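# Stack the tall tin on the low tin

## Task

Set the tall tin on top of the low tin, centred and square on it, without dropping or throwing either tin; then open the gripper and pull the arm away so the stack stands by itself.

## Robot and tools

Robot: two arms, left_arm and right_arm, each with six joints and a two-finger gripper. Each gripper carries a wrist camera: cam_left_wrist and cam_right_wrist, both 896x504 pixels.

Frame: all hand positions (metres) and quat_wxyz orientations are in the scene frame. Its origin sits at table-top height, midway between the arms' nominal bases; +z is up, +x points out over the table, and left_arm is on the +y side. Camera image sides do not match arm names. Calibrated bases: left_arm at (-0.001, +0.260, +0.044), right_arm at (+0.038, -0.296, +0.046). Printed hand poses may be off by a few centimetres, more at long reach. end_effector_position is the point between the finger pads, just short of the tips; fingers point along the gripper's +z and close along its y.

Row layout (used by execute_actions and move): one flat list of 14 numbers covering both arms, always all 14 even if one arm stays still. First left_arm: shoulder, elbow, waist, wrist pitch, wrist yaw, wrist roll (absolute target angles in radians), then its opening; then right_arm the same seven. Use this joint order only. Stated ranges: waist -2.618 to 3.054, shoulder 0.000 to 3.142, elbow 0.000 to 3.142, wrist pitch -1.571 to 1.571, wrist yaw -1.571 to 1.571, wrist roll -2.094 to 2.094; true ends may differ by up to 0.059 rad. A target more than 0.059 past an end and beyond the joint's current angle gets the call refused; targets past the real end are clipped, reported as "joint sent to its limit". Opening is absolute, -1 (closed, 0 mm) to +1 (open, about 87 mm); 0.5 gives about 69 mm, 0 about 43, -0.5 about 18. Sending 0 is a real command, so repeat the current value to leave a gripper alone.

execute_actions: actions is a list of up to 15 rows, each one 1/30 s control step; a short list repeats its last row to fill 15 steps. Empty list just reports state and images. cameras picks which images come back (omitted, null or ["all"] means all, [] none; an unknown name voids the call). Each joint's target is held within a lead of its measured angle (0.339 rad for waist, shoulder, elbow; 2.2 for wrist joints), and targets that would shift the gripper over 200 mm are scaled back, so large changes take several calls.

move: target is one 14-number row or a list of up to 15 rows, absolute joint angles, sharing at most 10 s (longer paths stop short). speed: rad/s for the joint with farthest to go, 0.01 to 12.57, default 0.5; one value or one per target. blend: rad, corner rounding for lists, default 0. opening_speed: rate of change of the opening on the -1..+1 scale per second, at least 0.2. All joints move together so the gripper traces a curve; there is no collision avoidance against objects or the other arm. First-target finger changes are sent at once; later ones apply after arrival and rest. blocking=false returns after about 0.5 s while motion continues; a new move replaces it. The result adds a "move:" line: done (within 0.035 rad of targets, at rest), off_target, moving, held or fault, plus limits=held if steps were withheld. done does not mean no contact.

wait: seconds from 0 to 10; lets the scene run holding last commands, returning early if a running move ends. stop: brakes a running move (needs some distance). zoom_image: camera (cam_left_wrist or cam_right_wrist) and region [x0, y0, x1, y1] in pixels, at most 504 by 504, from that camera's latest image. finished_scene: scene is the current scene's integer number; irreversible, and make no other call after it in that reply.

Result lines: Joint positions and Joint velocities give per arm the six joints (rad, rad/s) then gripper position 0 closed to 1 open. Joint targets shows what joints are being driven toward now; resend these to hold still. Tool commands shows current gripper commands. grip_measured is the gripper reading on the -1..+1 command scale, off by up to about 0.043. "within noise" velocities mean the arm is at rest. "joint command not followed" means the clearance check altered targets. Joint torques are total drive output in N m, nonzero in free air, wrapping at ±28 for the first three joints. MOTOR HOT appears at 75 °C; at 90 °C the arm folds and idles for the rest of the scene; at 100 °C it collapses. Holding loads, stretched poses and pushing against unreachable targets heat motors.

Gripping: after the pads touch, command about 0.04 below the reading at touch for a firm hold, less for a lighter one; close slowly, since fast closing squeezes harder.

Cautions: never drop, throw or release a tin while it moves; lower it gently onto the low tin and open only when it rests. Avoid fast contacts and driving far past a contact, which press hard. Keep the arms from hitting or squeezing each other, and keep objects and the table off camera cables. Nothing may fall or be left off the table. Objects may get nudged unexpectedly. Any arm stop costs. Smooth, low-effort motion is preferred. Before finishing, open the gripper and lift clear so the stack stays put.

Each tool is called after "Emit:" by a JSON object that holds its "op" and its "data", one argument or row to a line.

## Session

Emit:
{"op": "execute_actions", "data": {
  "actions": []
}}

Scene clock: 0.00 s.
left_arm: end_effector_position=(+0.3443, +0.0768, +0.3321) grip_measured=+1.000 end_effector_quat_wxyz=(+0.392, +0.058, +0.903, -0.166) | right_arm: end_effector_position=(+0.4177, -0.1776, +0.2197) grip_measured=+1.000 end_effector_quat_wxyz=(+0.351, +0.163, +0.922, -0.010)
Joint names: [shoulder, elbow, waist, wrist pitch, wrist yaw, wrist roll]
Joint positions: left_arm=[1.467 1.641 -0.415 -0.866 0.012 -0.326 1] | right_arm=[1.604 1.426 0.428 -0.775 0.391 0.638 1]
Joint velocities: within noise
Joint torques (N m): no reading
Motor temperatures (°C): left_arm=[44 44 33 38 32 30 31] | right_arm=[33 44 34 32 34 32 28]
Heat: left arm: 44 °C; right arm: 44 °C.
Joint targets: left_arm=[1.459 1.651 -0.415 -0.862 0.012 -0.325] | right_arm=[1.590 1.440 0.428 -0.765 0.393 0.638]
Tool commands: left_gripper/opening=+1.0 right_gripper/opening=+1.0

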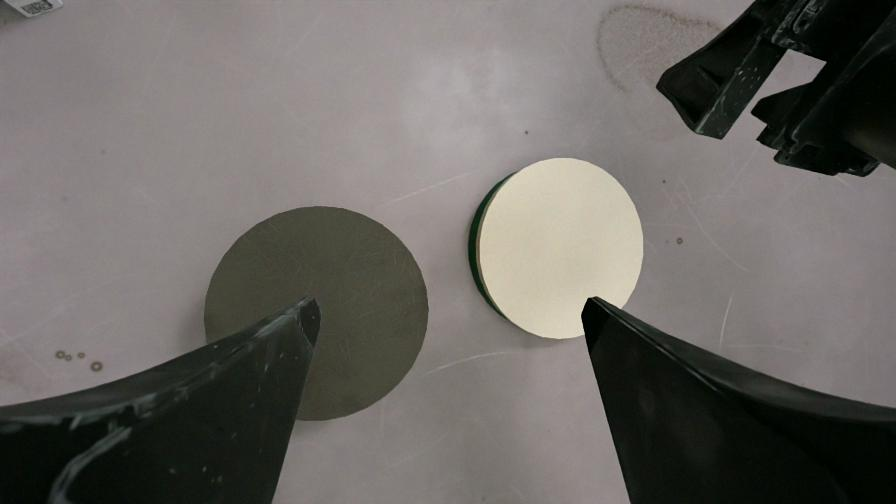

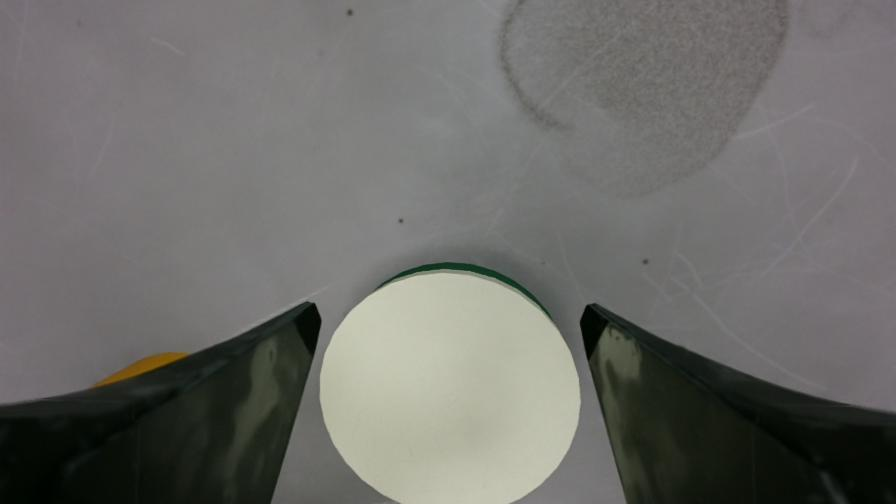

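Emit:
{"op": "move", "data": {
  "target": [
    [0.728,0.75,-0.499,-0.344,-0.2,-0.077,1,1.3,1.1,-0.3,-0.7,-0.1,-0.3,1],
    [0.728,0.75,-0.499,-0.344,-0.2,-0.077,1,1.0,0.9,-0.5,-0.6,-0.4,-0.8,1]
  ],
  "speed": 0.5,
  "blend": 0.1
}}

Scene clock: 38.67 s.
left_arm: end_effector_position=(+0.2613, +0.1411, +0.2804) grip_measured=+1.000 end_effector_quat_wxyz=(+0.571, +0.124, +0.805, -0.102) | right_arm: end_effector_position=(+0.3130, -0.4059, +0.2303) grip_measured=+1.000 end_effector_quat_wxyz=(+0.422, -0.201, +0.878, -0.103)
Joint names: [shoulder, elbow, waist, wrist pitch, wrist yaw, wrist roll]
Joint positions: left_arm=[0.733 0.763 -0.492 -0.368 -0.184 -0.089 1] | right_arm=[1.01 0.908 -0.492 -0.633 -0.379 -0.786 1]
Joint velocities: within noise
Joint torques (N m): left_arm=[-1.05 5.44 -0.39 1.95 -0.25 0.18] | right_arm=[-2.4 5.34 -0.92 1.64 -0.27 -0.14]
Motor temperatures (°C): left_arm=[46 48 33 43 32 30 31] | right_arm=[39 48 34 36 34 32 28]
Heat: left arm: 48 °C; right arm: 48 °C.
Joint targets: left_arm=[0.728 0.750 -0.499 -0.344 -0.200 -0.077] | right_arm=[1.000 0.900 -0.500 -0.600 -0.400 -0.800]
move: done

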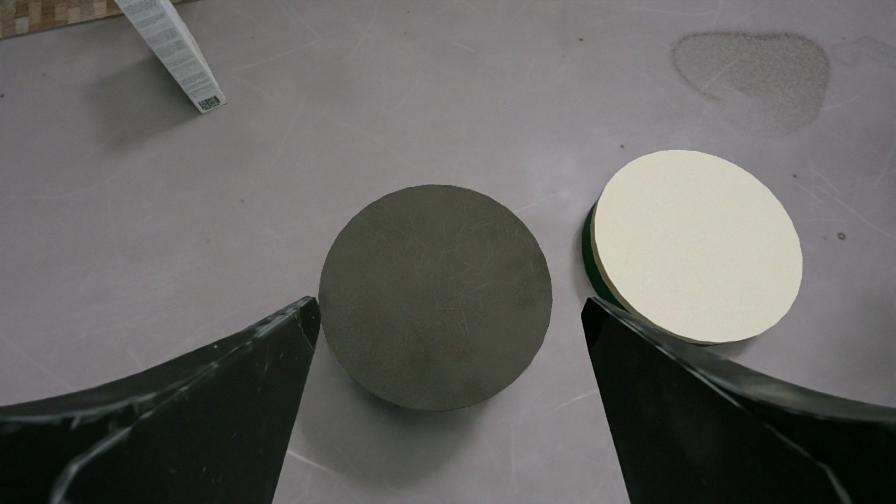

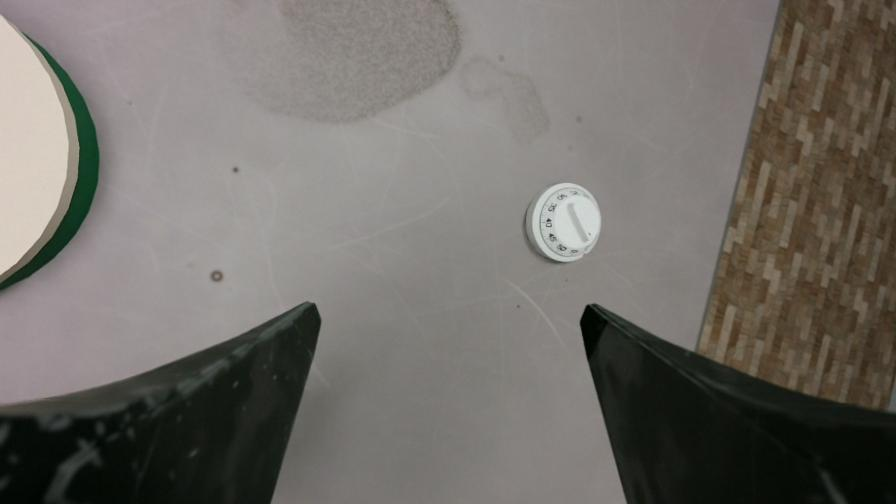

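Emit:
{"op": "move", "data": {
  "target": [
    [1.4,1.5,0.0,-1.0,0.3,1.0,1,1.4,1.3,0.1,-0.6,-0.5,-0.75,1],
    [1.8635,1.487,0.299,-1.452,0.751,1.94,1,1.739,1.281,0.66,-0.571,-0.6,-0.754,1]
  ],
  "speed": 0.5,
  "blend": 0.1
}}

Scene clock: 100.50 s.
left_arm: end_effector_position=(+0.3106, +0.2525, +0.1447) grip_measured=+1.000 end_effector_quat_wxyz=(+0.257, +0.652, +0.660, -0.270) | right_arm: end_effector_position=(+0.3110, -0.0023, +0.1381) grip_measured=+1.000 end_effector_quat_wxyz=(-0.250, +0.654, -0.664, -0.262)
Joint names: [shoulder, elbow, waist, wrist pitch, wrist yaw, wrist roll]
Joint positions: left_arm=[1.861 1.466 0.294 -1.436 0.727 1.92 1] | right_arm=[1.739 1.262 0.657 -0.601 -0.578 -0.764 1]
Joint velocities: within noise
Joint torques (N m): left_arm=[-8.61 6.74 0.61 -0.25 0.57 0.27] | right_arm=[-6.46 7.19 -0.12 1.16 -0.41 0.1]
Motor temperatures (°C): left_arm=[43 47 33 45 31 30 31] | right_arm=[35 51 34 41 33 32 28]
Heat: left arm: 47 °C; right arm: 51 °C.
Joint targets: left_arm=[1.863 1.487 0.299 -1.452 0.751 1.940] | right_arm=[1.739 1.281 0.660 -0.571 -0.600 -0.754]
move: done

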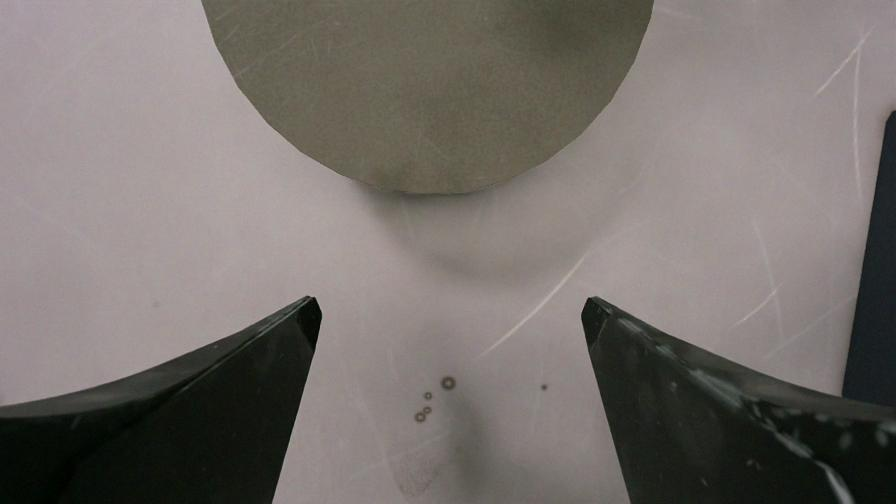

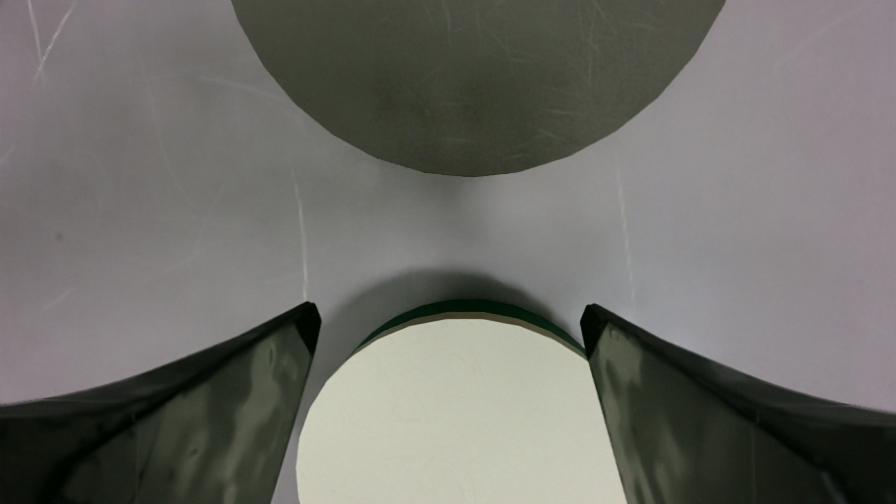

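Emit:
{"op": "move", "data": {
  "target": [2.012,1.25,0.297,-1.067,0.76,1.945,1,1.936,1.085,0.664,-0.145,-0.61,-0.745,1],
  "speed": 0.3
}}

Scene clock: 135.67 s.
left_arm: end_effector_position=(+0.3173, +0.2530, +0.0477) grip_measured=+1.000 end_effector_quat_wxyz=(+0.260, +0.652, +0.658, -0.273) | right_arm: end_effector_position=(+0.3291, +0.0134, +0.0457) grip_measured=+1.000 end_effector_quat_wxyz=(-0.274, +0.654, -0.654, -0.263)
Joint names: [shoulder, elbow, waist, wrist pitch, wrist yaw, wrist roll]
Joint positions: left_arm=[2.008 1.259 0.294 -1.087 0.735 1.925 1] | right_arm=[1.936 1.09 0.657 -0.177 -0.587 -0.758 1]
Joint velocities: within noise
Joint torques (N m): left_arm=[-9.28 3.86 0.44 0.1 0.61 0.25] | right_arm=[-7.28 4.46 0.18 1.26 -0.41 0.12]
Motor temperatures (°C): left_arm=[46 48 33 39 32 30 31] | right_arm=[39 53 34 38 33 32 28]
Heat: left arm: 48 °C; right arm: 53 °C.
Joint targets: left_arm=[2.012 1.250 0.297 -1.067 0.760 1.945] | right_arm=[1.936 1.085 0.664 -0.145 -0.610 -0.745]
move: done

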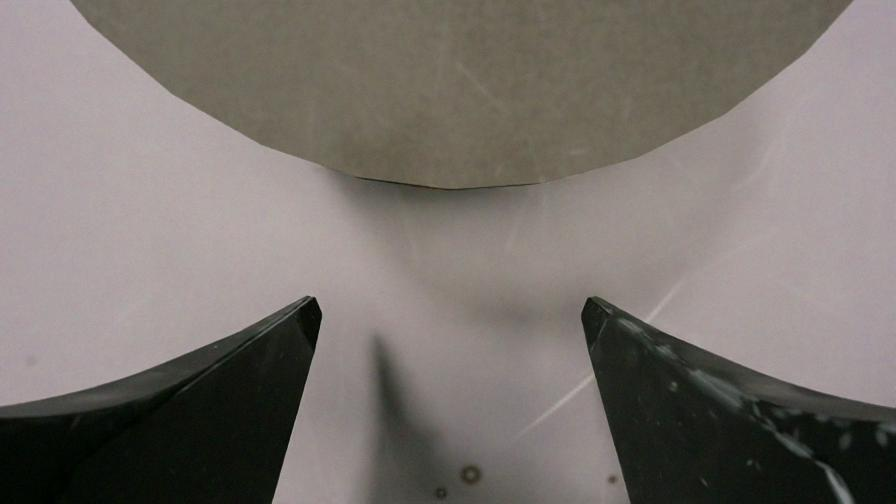

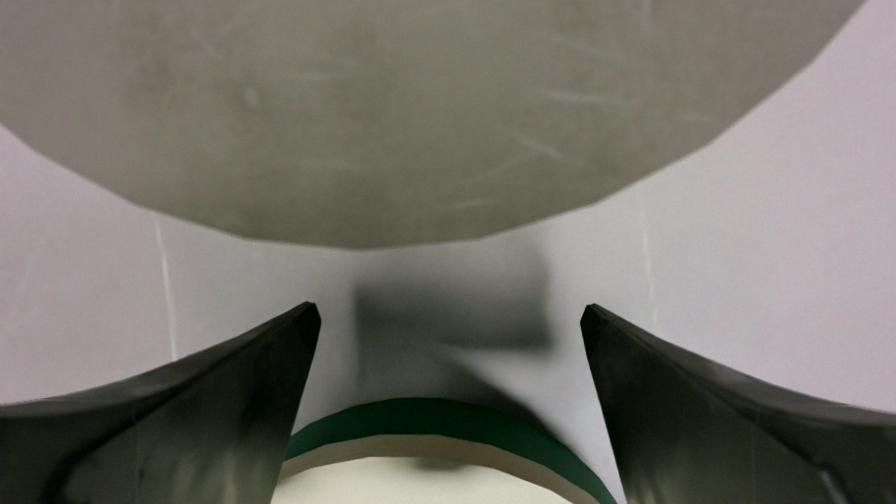

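Emit:
{"op": "zoom_image", "data": {
  "camera": "cam_right_wrist",
  "region": [200, 100, 700, 504]
}}

Scaled by 1.008.

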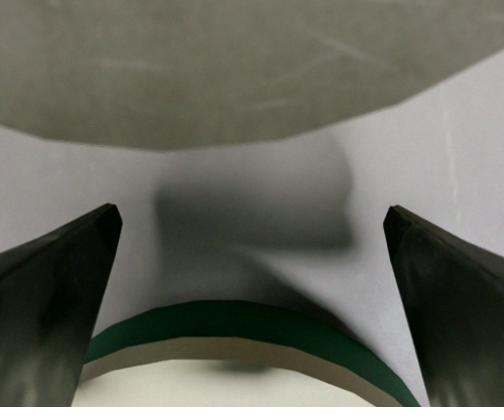

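Emit:
{"op": "move", "data": {
  "target": [2.012,1.25,0.297,-1.067,0.76,1.945,1,1.889,1.017,0.693,-0.108,-0.595,-0.717,1],
  "speed": 0.15
}}

Scene clock: 194.33 s.
left_arm: end_effector_position=(+0.3176, +0.2531, +0.0477) grip_measured=+1.000 end_effector_quat_wxyz=(+0.260, +0.652, +0.658, -0.273) | right_arm: end_effector_position=(+0.3066, +0.0124, +0.0334) grip_measured=+1.000 end_effector_quat_wxyz=(-0.258, +0.654, -0.657, -0.272)
Joint names: [shoulder, elbow, waist, wrist pitch, wrist yaw, wrist roll]
Joint positions: left_arm=[2.008 1.259 0.294 -1.086 0.735 1.926 1] | right_arm=[1.926 1.024 0.687 -0.14 -0.588 -0.73 1]
Joint velocities: within noise
Joint torques (N m): left_arm=[-9.25 3.86 0.46 0.07 0.61 0.25] | right_arm=[-9.92 4.21 0.16 1.23 -0.24 0.11]
Motor temperatures (°C): left_arm=[49 46 33 36 32 30 31] | right_arm=[45 48 34 38 33 32 28]
Heat: left arm: 49 °C; right arm: 48 °C.
Joint targets: left_arm=[2.012 1.250 0.297 -1.067 0.760 1.945] | right_arm=[1.889 1.017 0.693 -0.108 -0.595 -0.717]
move: off_target (right_arm); right_arm: the shoulder is farthest, 0.037 rad from its target

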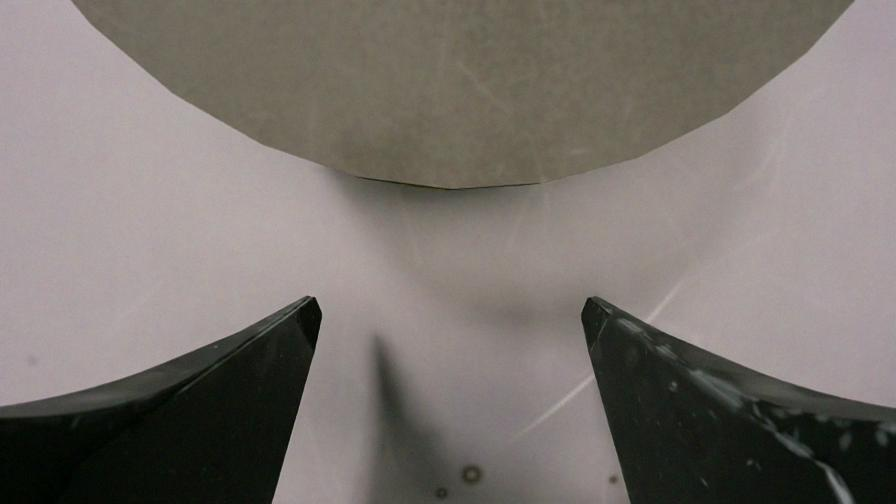

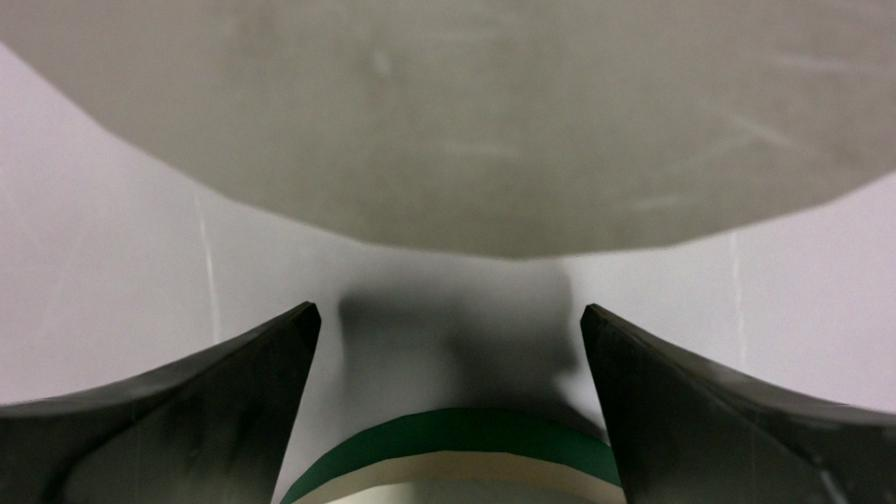

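Emit:
{"op": "move", "data": {
  "target": [
    [2.012,1.25,0.297,-1.067,0.76,1.945,1,1.86,1.09,0.683,-0.16,-0.6,-0.727,1],
    [2.012,1.25,0.297,-1.067,0.76,1.945,1,1.905,1.045,0.683,-0.12,-0.6,-0.727,1]
  ],
  "speed": 0.15
}}

Scene clock: 208.43 s.
left_arm: end_effector_position=(+0.3177, +0.2531, +0.0477) grip_measured=+1.000 end_effector_quat_wxyz=(+0.260, +0.652, +0.658, -0.273) | right_arm: end_effector_position=(+0.3156, +0.0196, +0.0503) grip_measured=+1.000 end_effector_quat_wxyz=(-0.278, +0.655, -0.649, -0.270)
Joint names: [shoulder, elbow, waist, wrist pitch, wrist yaw, wrist roll]
Joint positions: left_arm=[2.008 1.259 0.294 -1.086 0.735 1.926 1] | right_arm=[1.902 1.052 0.687 -0.149 -0.588 -0.729 1]
Joint velocities: within noise
Joint torques (N m): left_arm=[-9.28 3.85 0.44 0.05 0.62 0.27] | right_arm=[-6.83 4.34 -0.61 1.26 -0.29 0.02]
Motor temperatures (°C): left_arm=[49 45 33 36 32 30 31] | right_arm=[47 47 34 39 33 32 28]
Heat: left arm: 49 °C; right arm: 47 °C.
Joint targets: left_arm=[2.012 1.250 0.297 -1.067 0.760 1.945] | right_arm=[1.905 1.045 0.683 -0.120 -0.600 -0.727]
move: done

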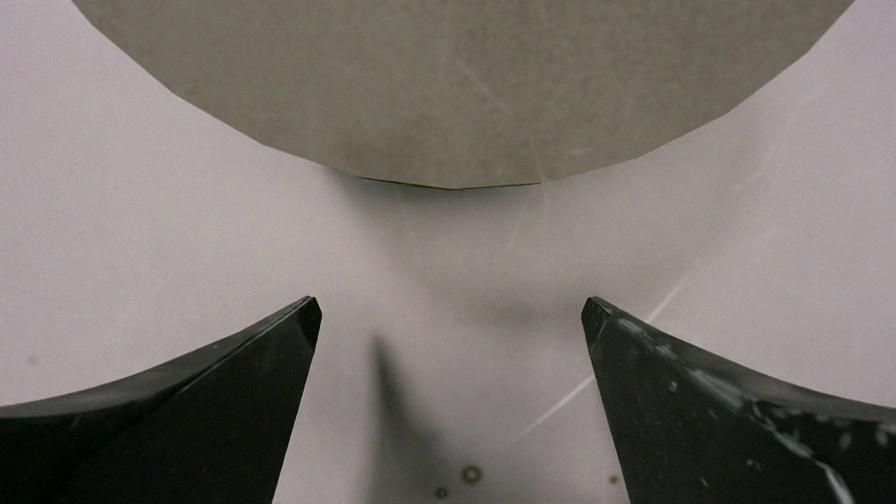

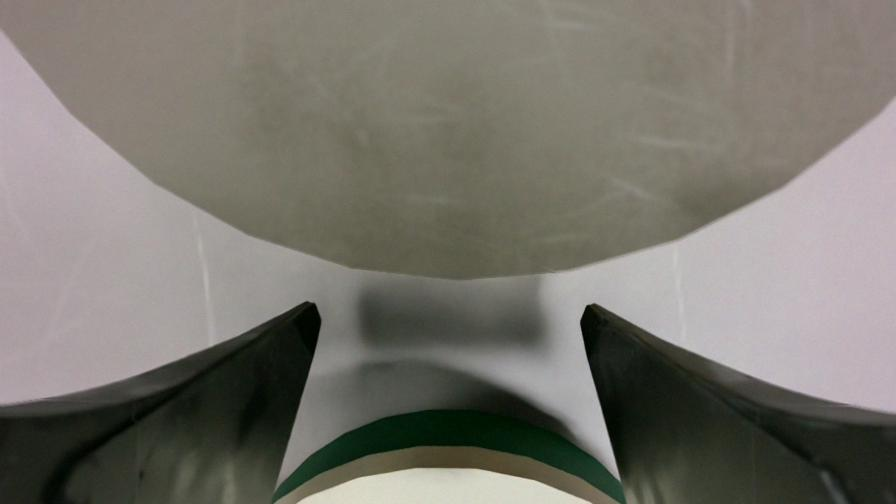

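Emit:
{"op": "move", "data": {
  "target": [1.952,1.163,0.214,-0.925,0.785,1.81,1,1.975,1.128,0.715,-0.11,-0.575,-0.675,1],
  "speed": 0.12
}}

Scene clock: 218.17 s.
left_arm: end_effector_position=(+0.3168, +0.2268, +0.0364) grip_measured=+1.000 end_effector_quat_wxyz=(+0.264, +0.648, +0.661, -0.271) | right_arm: end_effector_position=(+0.3151, +0.0308, +0.0366) grip_measured=+1.000 end_effector_quat_wxyz=(-0.261, +0.647, -0.660, -0.278)
Joint names: [shoulder, elbow, waist, wrist pitch, wrist yaw, wrist roll]
Joint positions: left_arm=[1.983 1.174 0.22 -0.946 0.759 1.813 1] | right_arm=[1.972 1.096 0.707 -0.142 -0.584 -0.688 1]
Joint velocities: within noise
Joint torques (N m): left_arm=[-12.42 3.67 -0.27 0.19 0.64 -0.02] | right_arm=[-7.19 7.42 0.28 1.26 -0.04 0.11]
Motor temperatures (°C): left_arm=[50 45 33 36 32 30 31] | right_arm=[46 48 34 39 32 32 28]
Heat: left arm: 50 °C; right arm: 48 °C.
Joint targets: left_arm=[1.952 1.163 0.214 -0.925 0.785 1.810] | right_arm=[1.975 1.128 0.715 -0.110 -0.575 -0.675]
move: done

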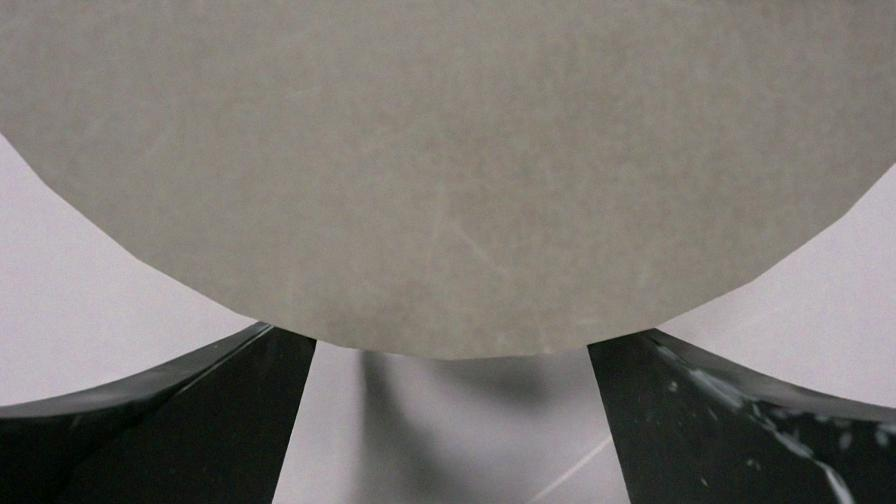

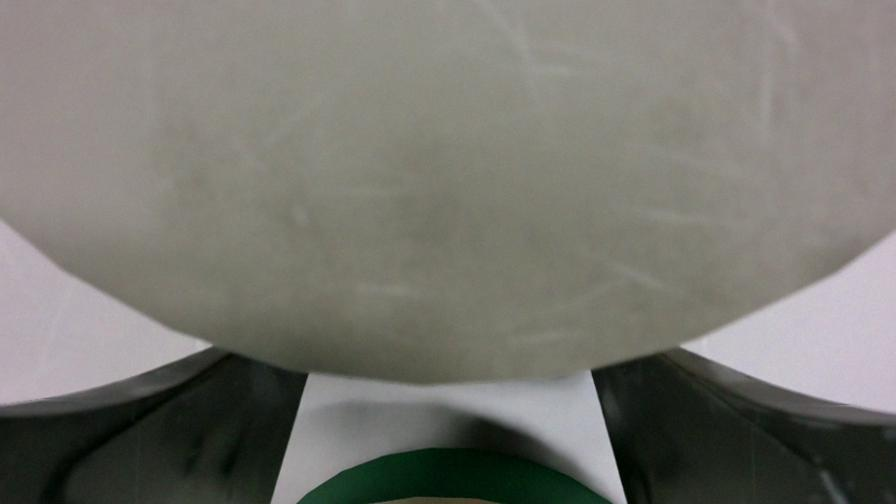

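Emit:
{"op": "move", "data": {
  "target": [1.932,1.185,0.207,-0.945,0.785,1.81,1,1.965,1.155,0.72,-0.135,-0.572,-0.675,1],
  "speed": 0.1
}}

Scene clock: 228.90 s.
left_arm: end_effector_position=(+0.3192, +0.2255, +0.0424) grip_measured=+1.000 end_effector_quat_wxyz=(+0.269, +0.653, +0.657, -0.264) | right_arm: end_effector_position=(+0.3214, +0.0382, +0.0447) grip_measured=+1.000 end_effector_quat_wxyz=(-0.273, +0.649, -0.654, -0.276)
Joint names: [shoulder, elbow, waist, wrist pitch, wrist yaw, wrist roll]
Joint positions: left_arm=[1.962 1.174 0.214 -0.945 0.759 1.812 1] | right_arm=[1.972 1.124 0.712 -0.142 -0.582 -0.687 1]
Joint velocities: within noise
Joint torques (N m): left_arm=[-12.27 5.55 -0.35 0.04 0.65 0] | right_arm=[-8.05 7.5 0.27 1.07 -0.04 0.12]
Motor temperatures (°C): left_arm=[53 45 33 35 32 30 31] | right_arm=[45 48 34 39 32 32 28]
Heat: left arm: 53 °C; right arm: 48 °C.
Joint targets: left_arm=[1.932 1.185 0.207 -0.945 0.785 1.810] | right_arm=[1.965 1.155 0.720 -0.135 -0.572 -0.675]
move: done

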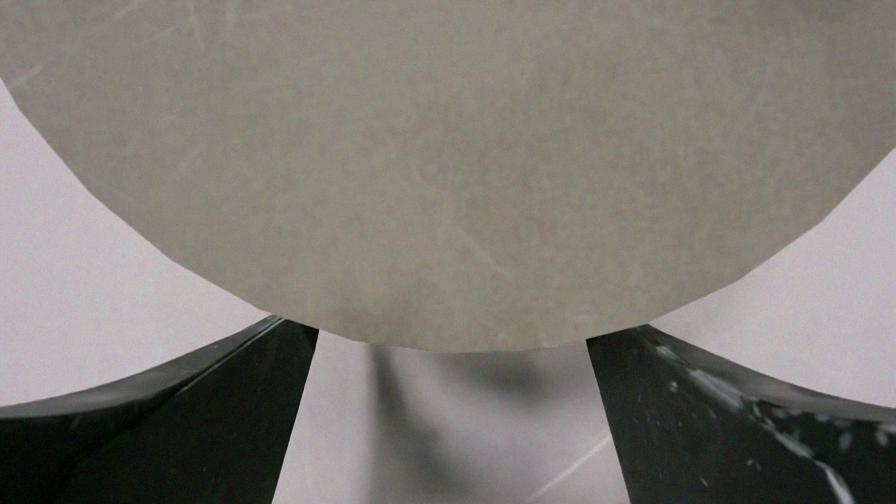

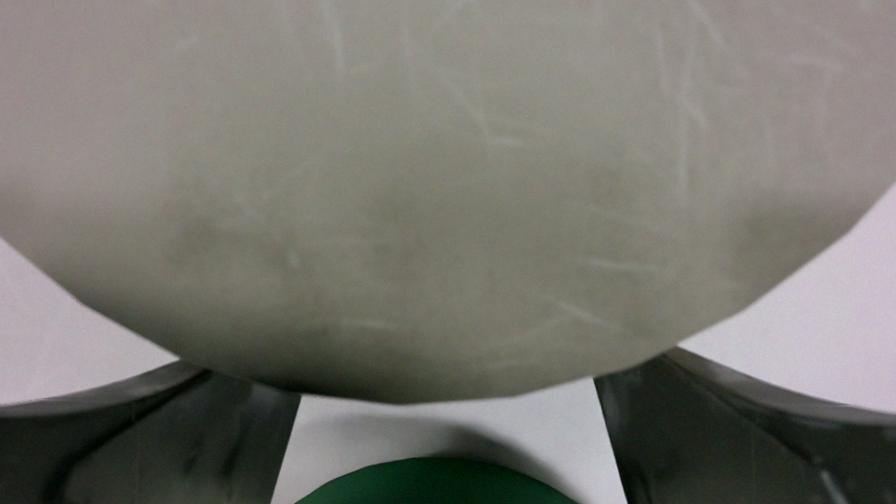

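Emit:
{"op": "move", "data": {
  "target": [1.918,1.155,0.212,-0.93,0.785,1.81,1,1.938,1.11,0.73,-0.115,-0.572,-0.675,1],
  "speed": 0.1
}}

Scene clock: 236.70 s.
left_arm: end_effector_position=(+0.3181, +0.2252, +0.0451) grip_measured=+1.000 end_effector_quat_wxyz=(+0.271, +0.654, +0.656, -0.261) | right_arm: end_effector_position=(+0.3163, +0.0396, +0.0426) grip_measured=+1.000 end_effector_quat_wxyz=(-0.269, +0.652, -0.652, -0.277)
Joint names: [shoulder, elbow, waist, wrist pitch, wrist yaw, wrist roll]
Joint positions: left_arm=[1.947 1.166 0.214 -0.945 0.76 1.812 1] | right_arm=[1.972 1.117 0.722 -0.142 -0.581 -0.687 1]
Joint velocities: within noise
Joint torques (N m): left_arm=[-12.05 3.86 0.09 0.2 0.65 0.02] | right_arm=[-10.14 4.36 0.39 1.24 -0.04 0.12]
Motor temperatures (°C): left_arm=[53 45 33 35 32 30 31] | right_arm=[45 49 34 39 32 32 28]
Heat: left arm: 53 °C; right arm: 49 °C.
Joint targets: left_arm=[1.918 1.155 0.212 -0.930 0.785 1.810] | right_arm=[1.938 1.110 0.730 -0.115 -0.572 -0.675]
move: done

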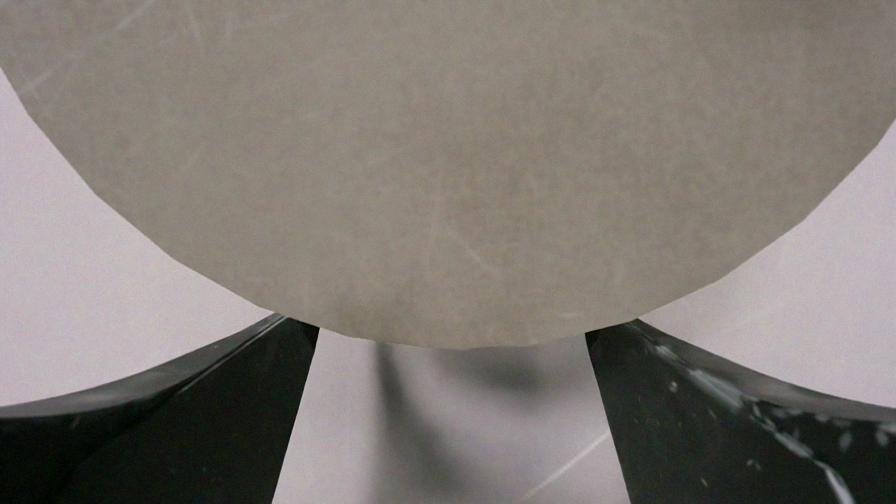

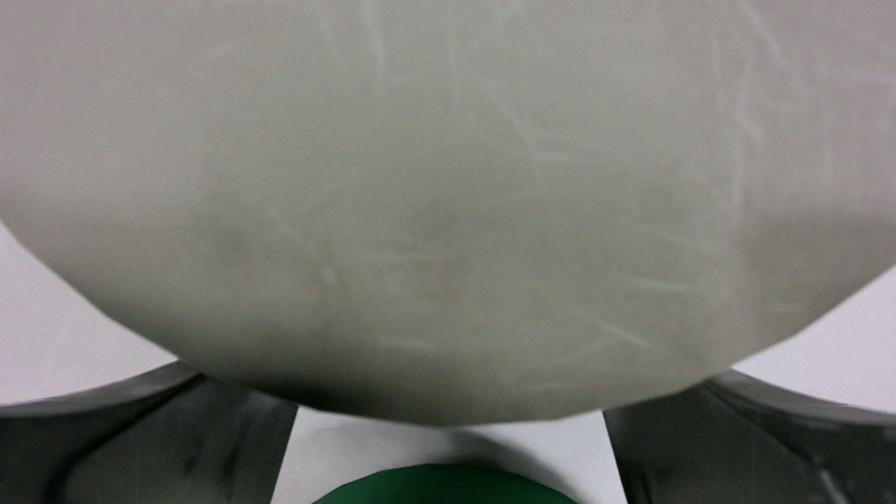

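Emit:
{"op": "move", "data": {
  "target": [
    [1.918,1.152,0.155,-0.92,0.83,1.785,1,1.965,1.15,0.75,-0.08,-0.62,-0.67,1],
    [1.918,1.158,0.102,-0.95,0.97,1.795,1,1.97,1.189,0.803,0.025,-0.74,-0.665,1]
  ],
  "speed": 0.12,
  "blend": 0.02
}}

Scene clock: 256.83 s.
left_arm: end_effector_position=(+0.3173, +0.2016, +0.0488) grip_measured=+1.000 end_effector_quat_wxyz=(+0.276, +0.659, +0.642, -0.279) | right_arm: end_effector_position=(+0.3107, +0.0532, +0.0484) grip_measured=+1.000 end_effector_quat_wxyz=(-0.274, +0.649, -0.646, -0.292)
Joint names: [shoulder, elbow, waist, wrist pitch, wrist yaw, wrist roll]
Joint positions: left_arm=[1.946 1.166 0.156 -0.938 0.796 1.783 1] | right_arm=[1.974 1.126 0.746 -0.116 -0.598 -0.652 1]
Joint velocities: within noise
Joint torques (N m): left_arm=[-12 4.14 -4.16 -0.06 2.13 0.18] | right_arm=[-7.84 10.02 4.01 2.33 -1.73 -0.14]
Motor temperatures (°C): left_arm=[56 45 33 35 32 30 31] | right_arm=[48 49 34 41 32 32 28]
Heat: left arm: 56 °C; right arm: 49 °C.
Joint targets: left_arm=[1.918 1.158 0.102 -0.950 0.970 1.795] | right_arm=[1.970 1.189 0.803 0.025 -0.740 -0.665]
move: off_target (left_arm, right_arm); left_arm: the wrist yaw is farthest, 0.174 rad from its target; right_arm: the wrist yaw is farthest, 0.142 rad from its target

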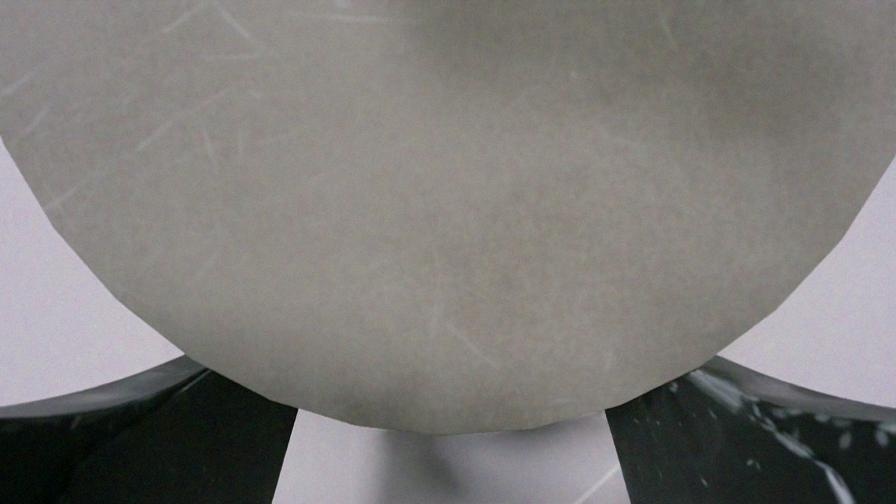

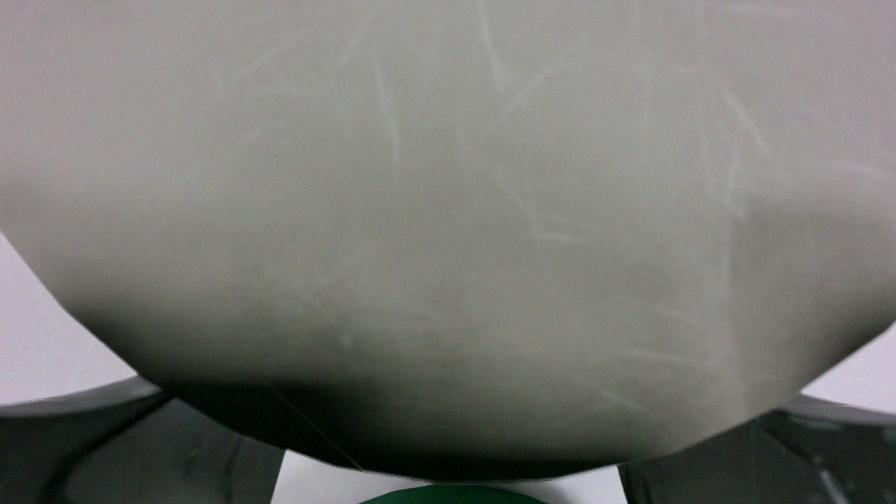

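Emit:
{"op": "move", "data": {
  "target": [
    [1.918,1.165,0.085,-0.955,1.02,1.798,1,1.965,1.195,0.823,0.06,-0.775,-0.665,1],
    [1.889,1.208,0.081,-1.012,1.022,1.789,1,1.933,1.232,0.826,0.002,-0.769,-0.662,1]
  ],
  "speed": 0.1
}}

Scene clock: 375.57 s.
left_arm: end_effector_position=(+0.3110, +0.1999, +0.0574) grip_measured=+1.000 end_effector_quat_wxyz=(+0.264, +0.656, +0.646, -0.286) | right_arm: end_effector_position=(+0.3040, +0.0543, +0.0512) grip_measured=+1.000 end_effector_quat_wxyz=(-0.256, +0.649, -0.652, -0.298)
Joint names: [shoulder, elbow, waist, wrist pitch, wrist yaw, wrist roll]
Joint positions: left_arm=[1.925 1.177 0.148 -0.988 0.787 1.77 1] | right_arm=[1.974 1.153 0.755 -0.176 -0.603 -0.642 1]
Joint velocities: within noise
Joint torques (N m): left_arm=[-12.62 7.23 -5.26 -0.19 2.7 0.27] | right_arm=[-10.76 11.4 5.05 2.63 -2 -0.23]
Motor temperatures (°C): left_arm=[57 44 35 32 47 30 31] | right_arm=[46 66 37 59 40 32 28]
Heat: left arm: 57 °C; right arm: 66 °C.
Joint targets: left_arm=[1.889 1.208 0.081 -1.012 1.022 1.789] | right_arm=[1.933 1.232 0.826 0.002 -0.769 -0.662]
move: off_target (left_arm, right_arm); left_arm: the wrist yaw is farthest, 0.235 rad from its target; right_arm: the wrist pitch is farthest, 0.178 rad from its target

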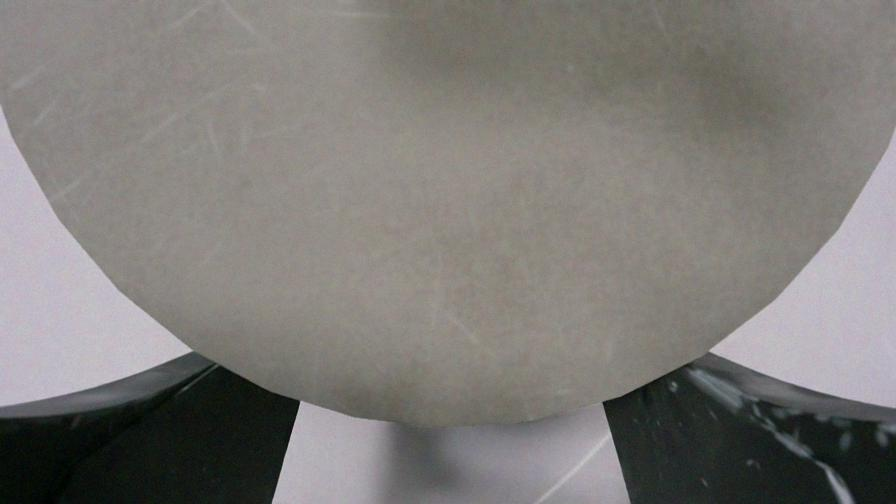

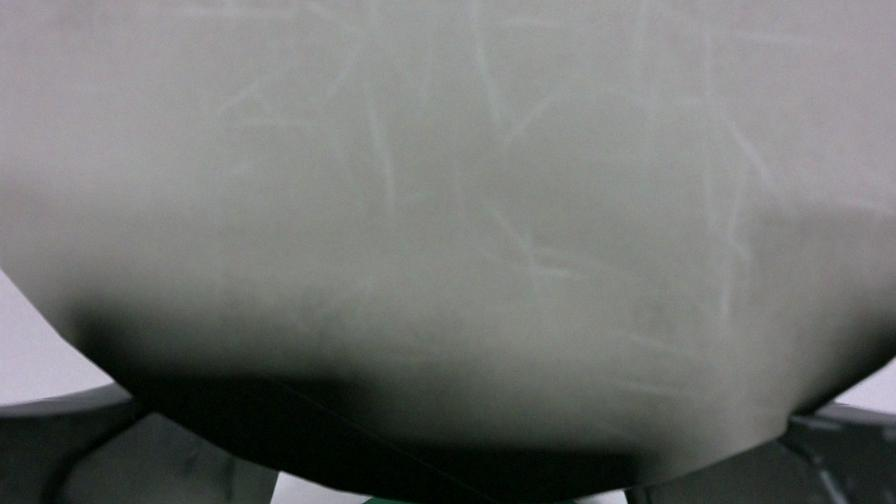

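Emit:
{"op": "move", "data": {
  "target": [1.83,1.29,0.074,-1.12,1.025,1.771,1,1.868,1.335,0.834,-0.11,-0.757,-0.657,1],
  "speed": 0.12
}}

Scene clock: 382.77 s.
left_arm: end_effector_position=(+0.3165, +0.2045, +0.0932) grip_measured=+1.000 end_effector_quat_wxyz=(+0.262, +0.658, +0.652, -0.270) | right_arm: end_effector_position=(+0.3097, +0.0592, +0.0890) grip_measured=+1.000 end_effector_quat_wxyz=(-0.260, +0.649, -0.651, -0.295)
Joint names: [shoulder, elbow, waist, wrist pitch, wrist yaw, wrist roll]
Joint positions: left_arm=[1.861 1.261 0.148 -1.102 0.762 1.749 1] | right_arm=[1.923 1.251 0.757 -0.315 -0.598 -0.642 1]
Joint velocities: within noise
Joint torques (N m): left_arm=[-11.95 7.41 -5.81 -0.09 2.98 0.28] | right_arm=[-11.9 12.21 5.53 2.87 -1.93 -0.17]
Motor temperatures (°C): left_arm=[58 45 35 32 50 30 31] | right_arm=[48 66 37 59 40 32 28]
Heat: left arm: 58 °C; right arm: 66 °C.
Joint targets: left_arm=[1.830 1.290 0.074 -1.120 1.025 1.771] | right_arm=[1.868 1.335 0.834 -0.110 -0.757 -0.657]
move: off_target (left_arm, right_arm); left_arm: the wrist yaw is farthest, 0.263 rad from its target; right_arm: the wrist pitch is farthest, 0.205 rad from its target

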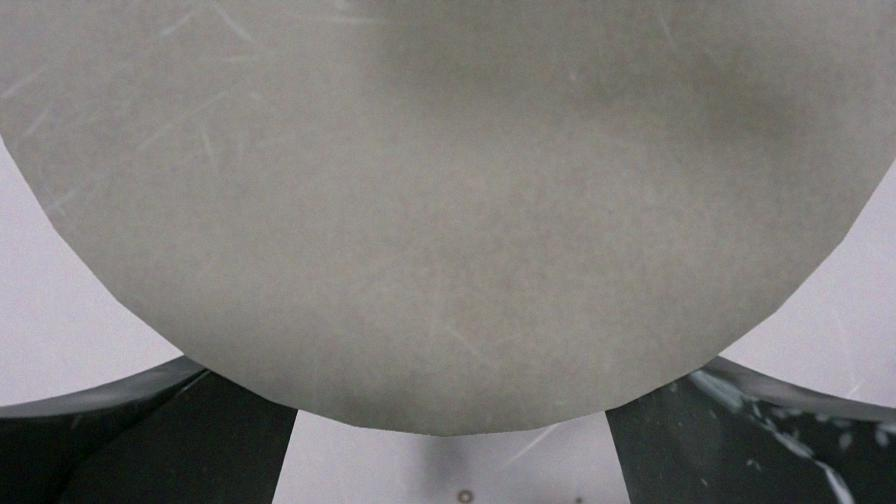

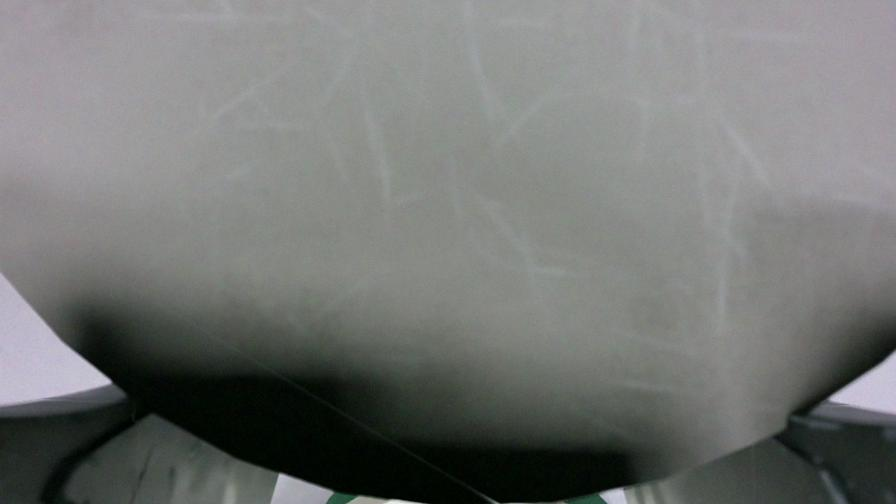

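Emit:
{"op": "move", "data": {
  "target": [
    [1.772,1.373,0.071,-1.23,1.028,1.753,1,1.802,1.379,0.8315,-0.241,-0.72,-0.652,1],
    [1.719,1.2935,-0.1245,-0.9925,1.032,1.472,1,1.674,1.222,0.691,-0.3265,-0.799,-0.793,1],
    [1.693,1.263,-0.324,-0.751,0.9875,1.198,1,1.579,1.123,0.515,-0.501,-0.887,-0.991,1],
    [1.7225,1.295,-0.497,-0.566,0.925,0.979,1,1.542,1.083,0.318,-0.737,-0.958,-1.24,1],
    [1.796,1.393,-0.65,-0.449,0.843,0.802,1,1.568,1.105,0.099,-1.005,-0.99,-1.542,1]
  ],
  "speed": 0.18,
  "blend": [0.02,0.03,0.03,0.03,0]
}}

Scene clock: 401.87 s.
left_arm: end_effector_position=(+0.2911, -0.0375, +0.1382) grip_measured=+1.000 end_effector_quat_wxyz=(+0.259, +0.649, +0.660, -0.276) | right_arm: end_effector_position=(+0.2978, -0.1887, +0.1307) grip_measured=+1.000 end_effector_quat_wxyz=(-0.256, +0.652, -0.657, -0.279)
Joint names: [shoulder, elbow, waist, wrist pitch, wrist yaw, wrist roll]
Joint positions: left_arm=[1.795 1.327 -0.571 -0.609 0.626 0.788 1] | right_arm=[1.575 1.075 0.068 -1.056 -0.777 -1.502 1]
Joint velocities: within noise
Joint torques (N m): left_arm=[-9.36 11.33 -6.19 2.56 2.42 0.23] | right_arm=[-5.19 7.38 2 0.55 -2.66 -0.41]
Motor temperatures (°C): left_arm=[58 47 36 34 56 30 31] | right_arm=[52 67 38 60 42 32 28]
Heat: left arm: 58 °C; right arm: 67 °C.
Joint targets: left_arm=[1.796 1.393 -0.650 -0.449 0.843 0.802] | right_arm=[1.568 1.105 0.099 -1.005 -0.990 -1.542]
move: off_target (left_arm, right_arm); left_arm: the wrist yaw is farthest, 0.217 rad from its target; right_arm: the wrist yaw is farthest, 0.213 rad from its target

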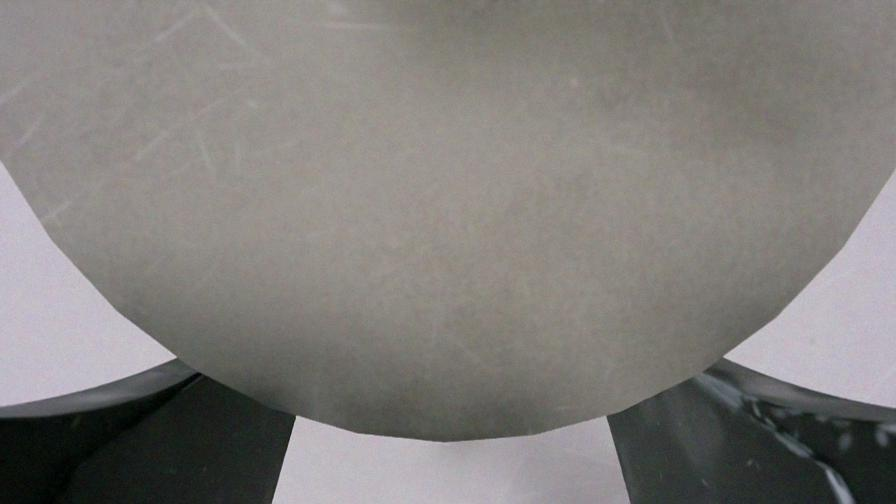

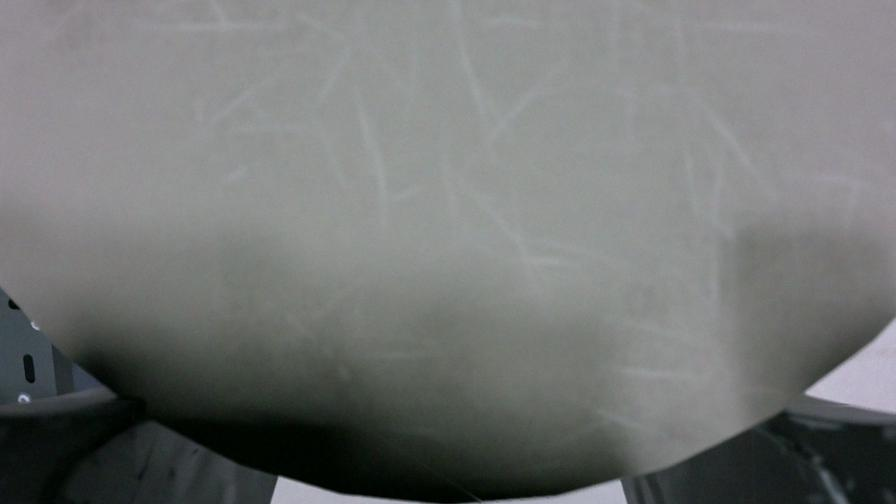

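Emit:
{"op": "move", "data": {
  "target": [1.86,1.345,-0.668,-0.325,0.843,0.802,1,1.603,1.045,0.075,-0.91,-0.995,-1.57,1],
  "speed": 0.08
}}

Scene clock: 420.67 s.
left_arm: end_effector_position=(+0.3030, -0.0490, +0.1199) grip_measured=+1.000 end_effector_quat_wxyz=(+0.268, +0.654, +0.653, -0.271) | right_arm: end_effector_position=(+0.3090, -0.1992, +0.1142) grip_measured=+1.000 end_effector_quat_wxyz=(-0.265, +0.654, -0.658, -0.263)
Joint names: [shoulder, elbow, waist, wrist pitch, wrist yaw, wrist roll]
Joint positions: left_arm=[1.858 1.327 -0.581 -0.525 0.617 0.791 1] | right_arm=[1.607 1.043 0.034 -0.981 -0.766 -1.533 1]
Joint velocities: within noise
Joint torques (N m): left_arm=[-9.84 7.49 -6.82 2.94 2.49 0.18] | right_arm=[-5.09 4.98 2.77 0.76 -2.84 -0.39]
Motor temperatures (°C): left_arm=[57 54 37 40 55 30 31] | right_arm=[47 62 37 50 46 32 28]
Heat: left arm: 57 °C; right arm: 62 °C.
Joint targets: left_arm=[1.860 1.345 -0.668 -0.325 0.843 0.802] | right_arm=[1.603 1.045 0.075 -0.910 -0.995 -1.570]
move: off_target (left_arm, right_arm); left_arm: the wrist yaw is farthest, 0.226 rad from its target; right_arm: the wrist yaw is farthest, 0.229 rad from its target

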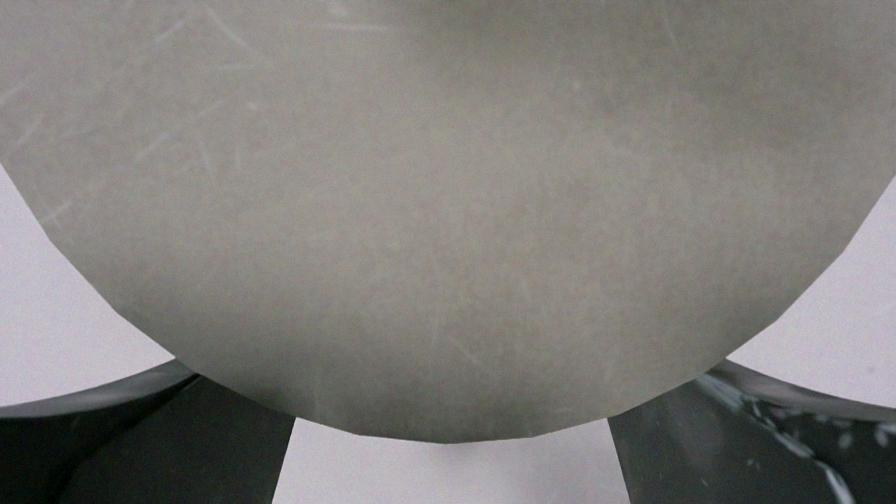

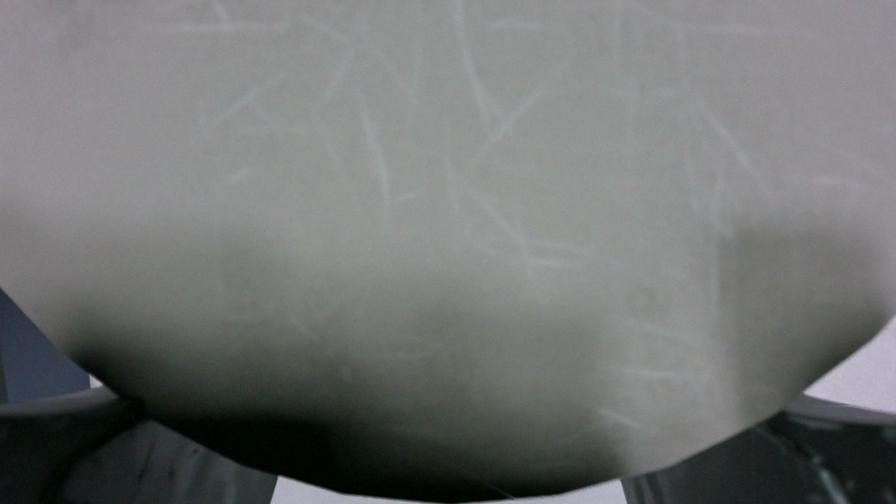

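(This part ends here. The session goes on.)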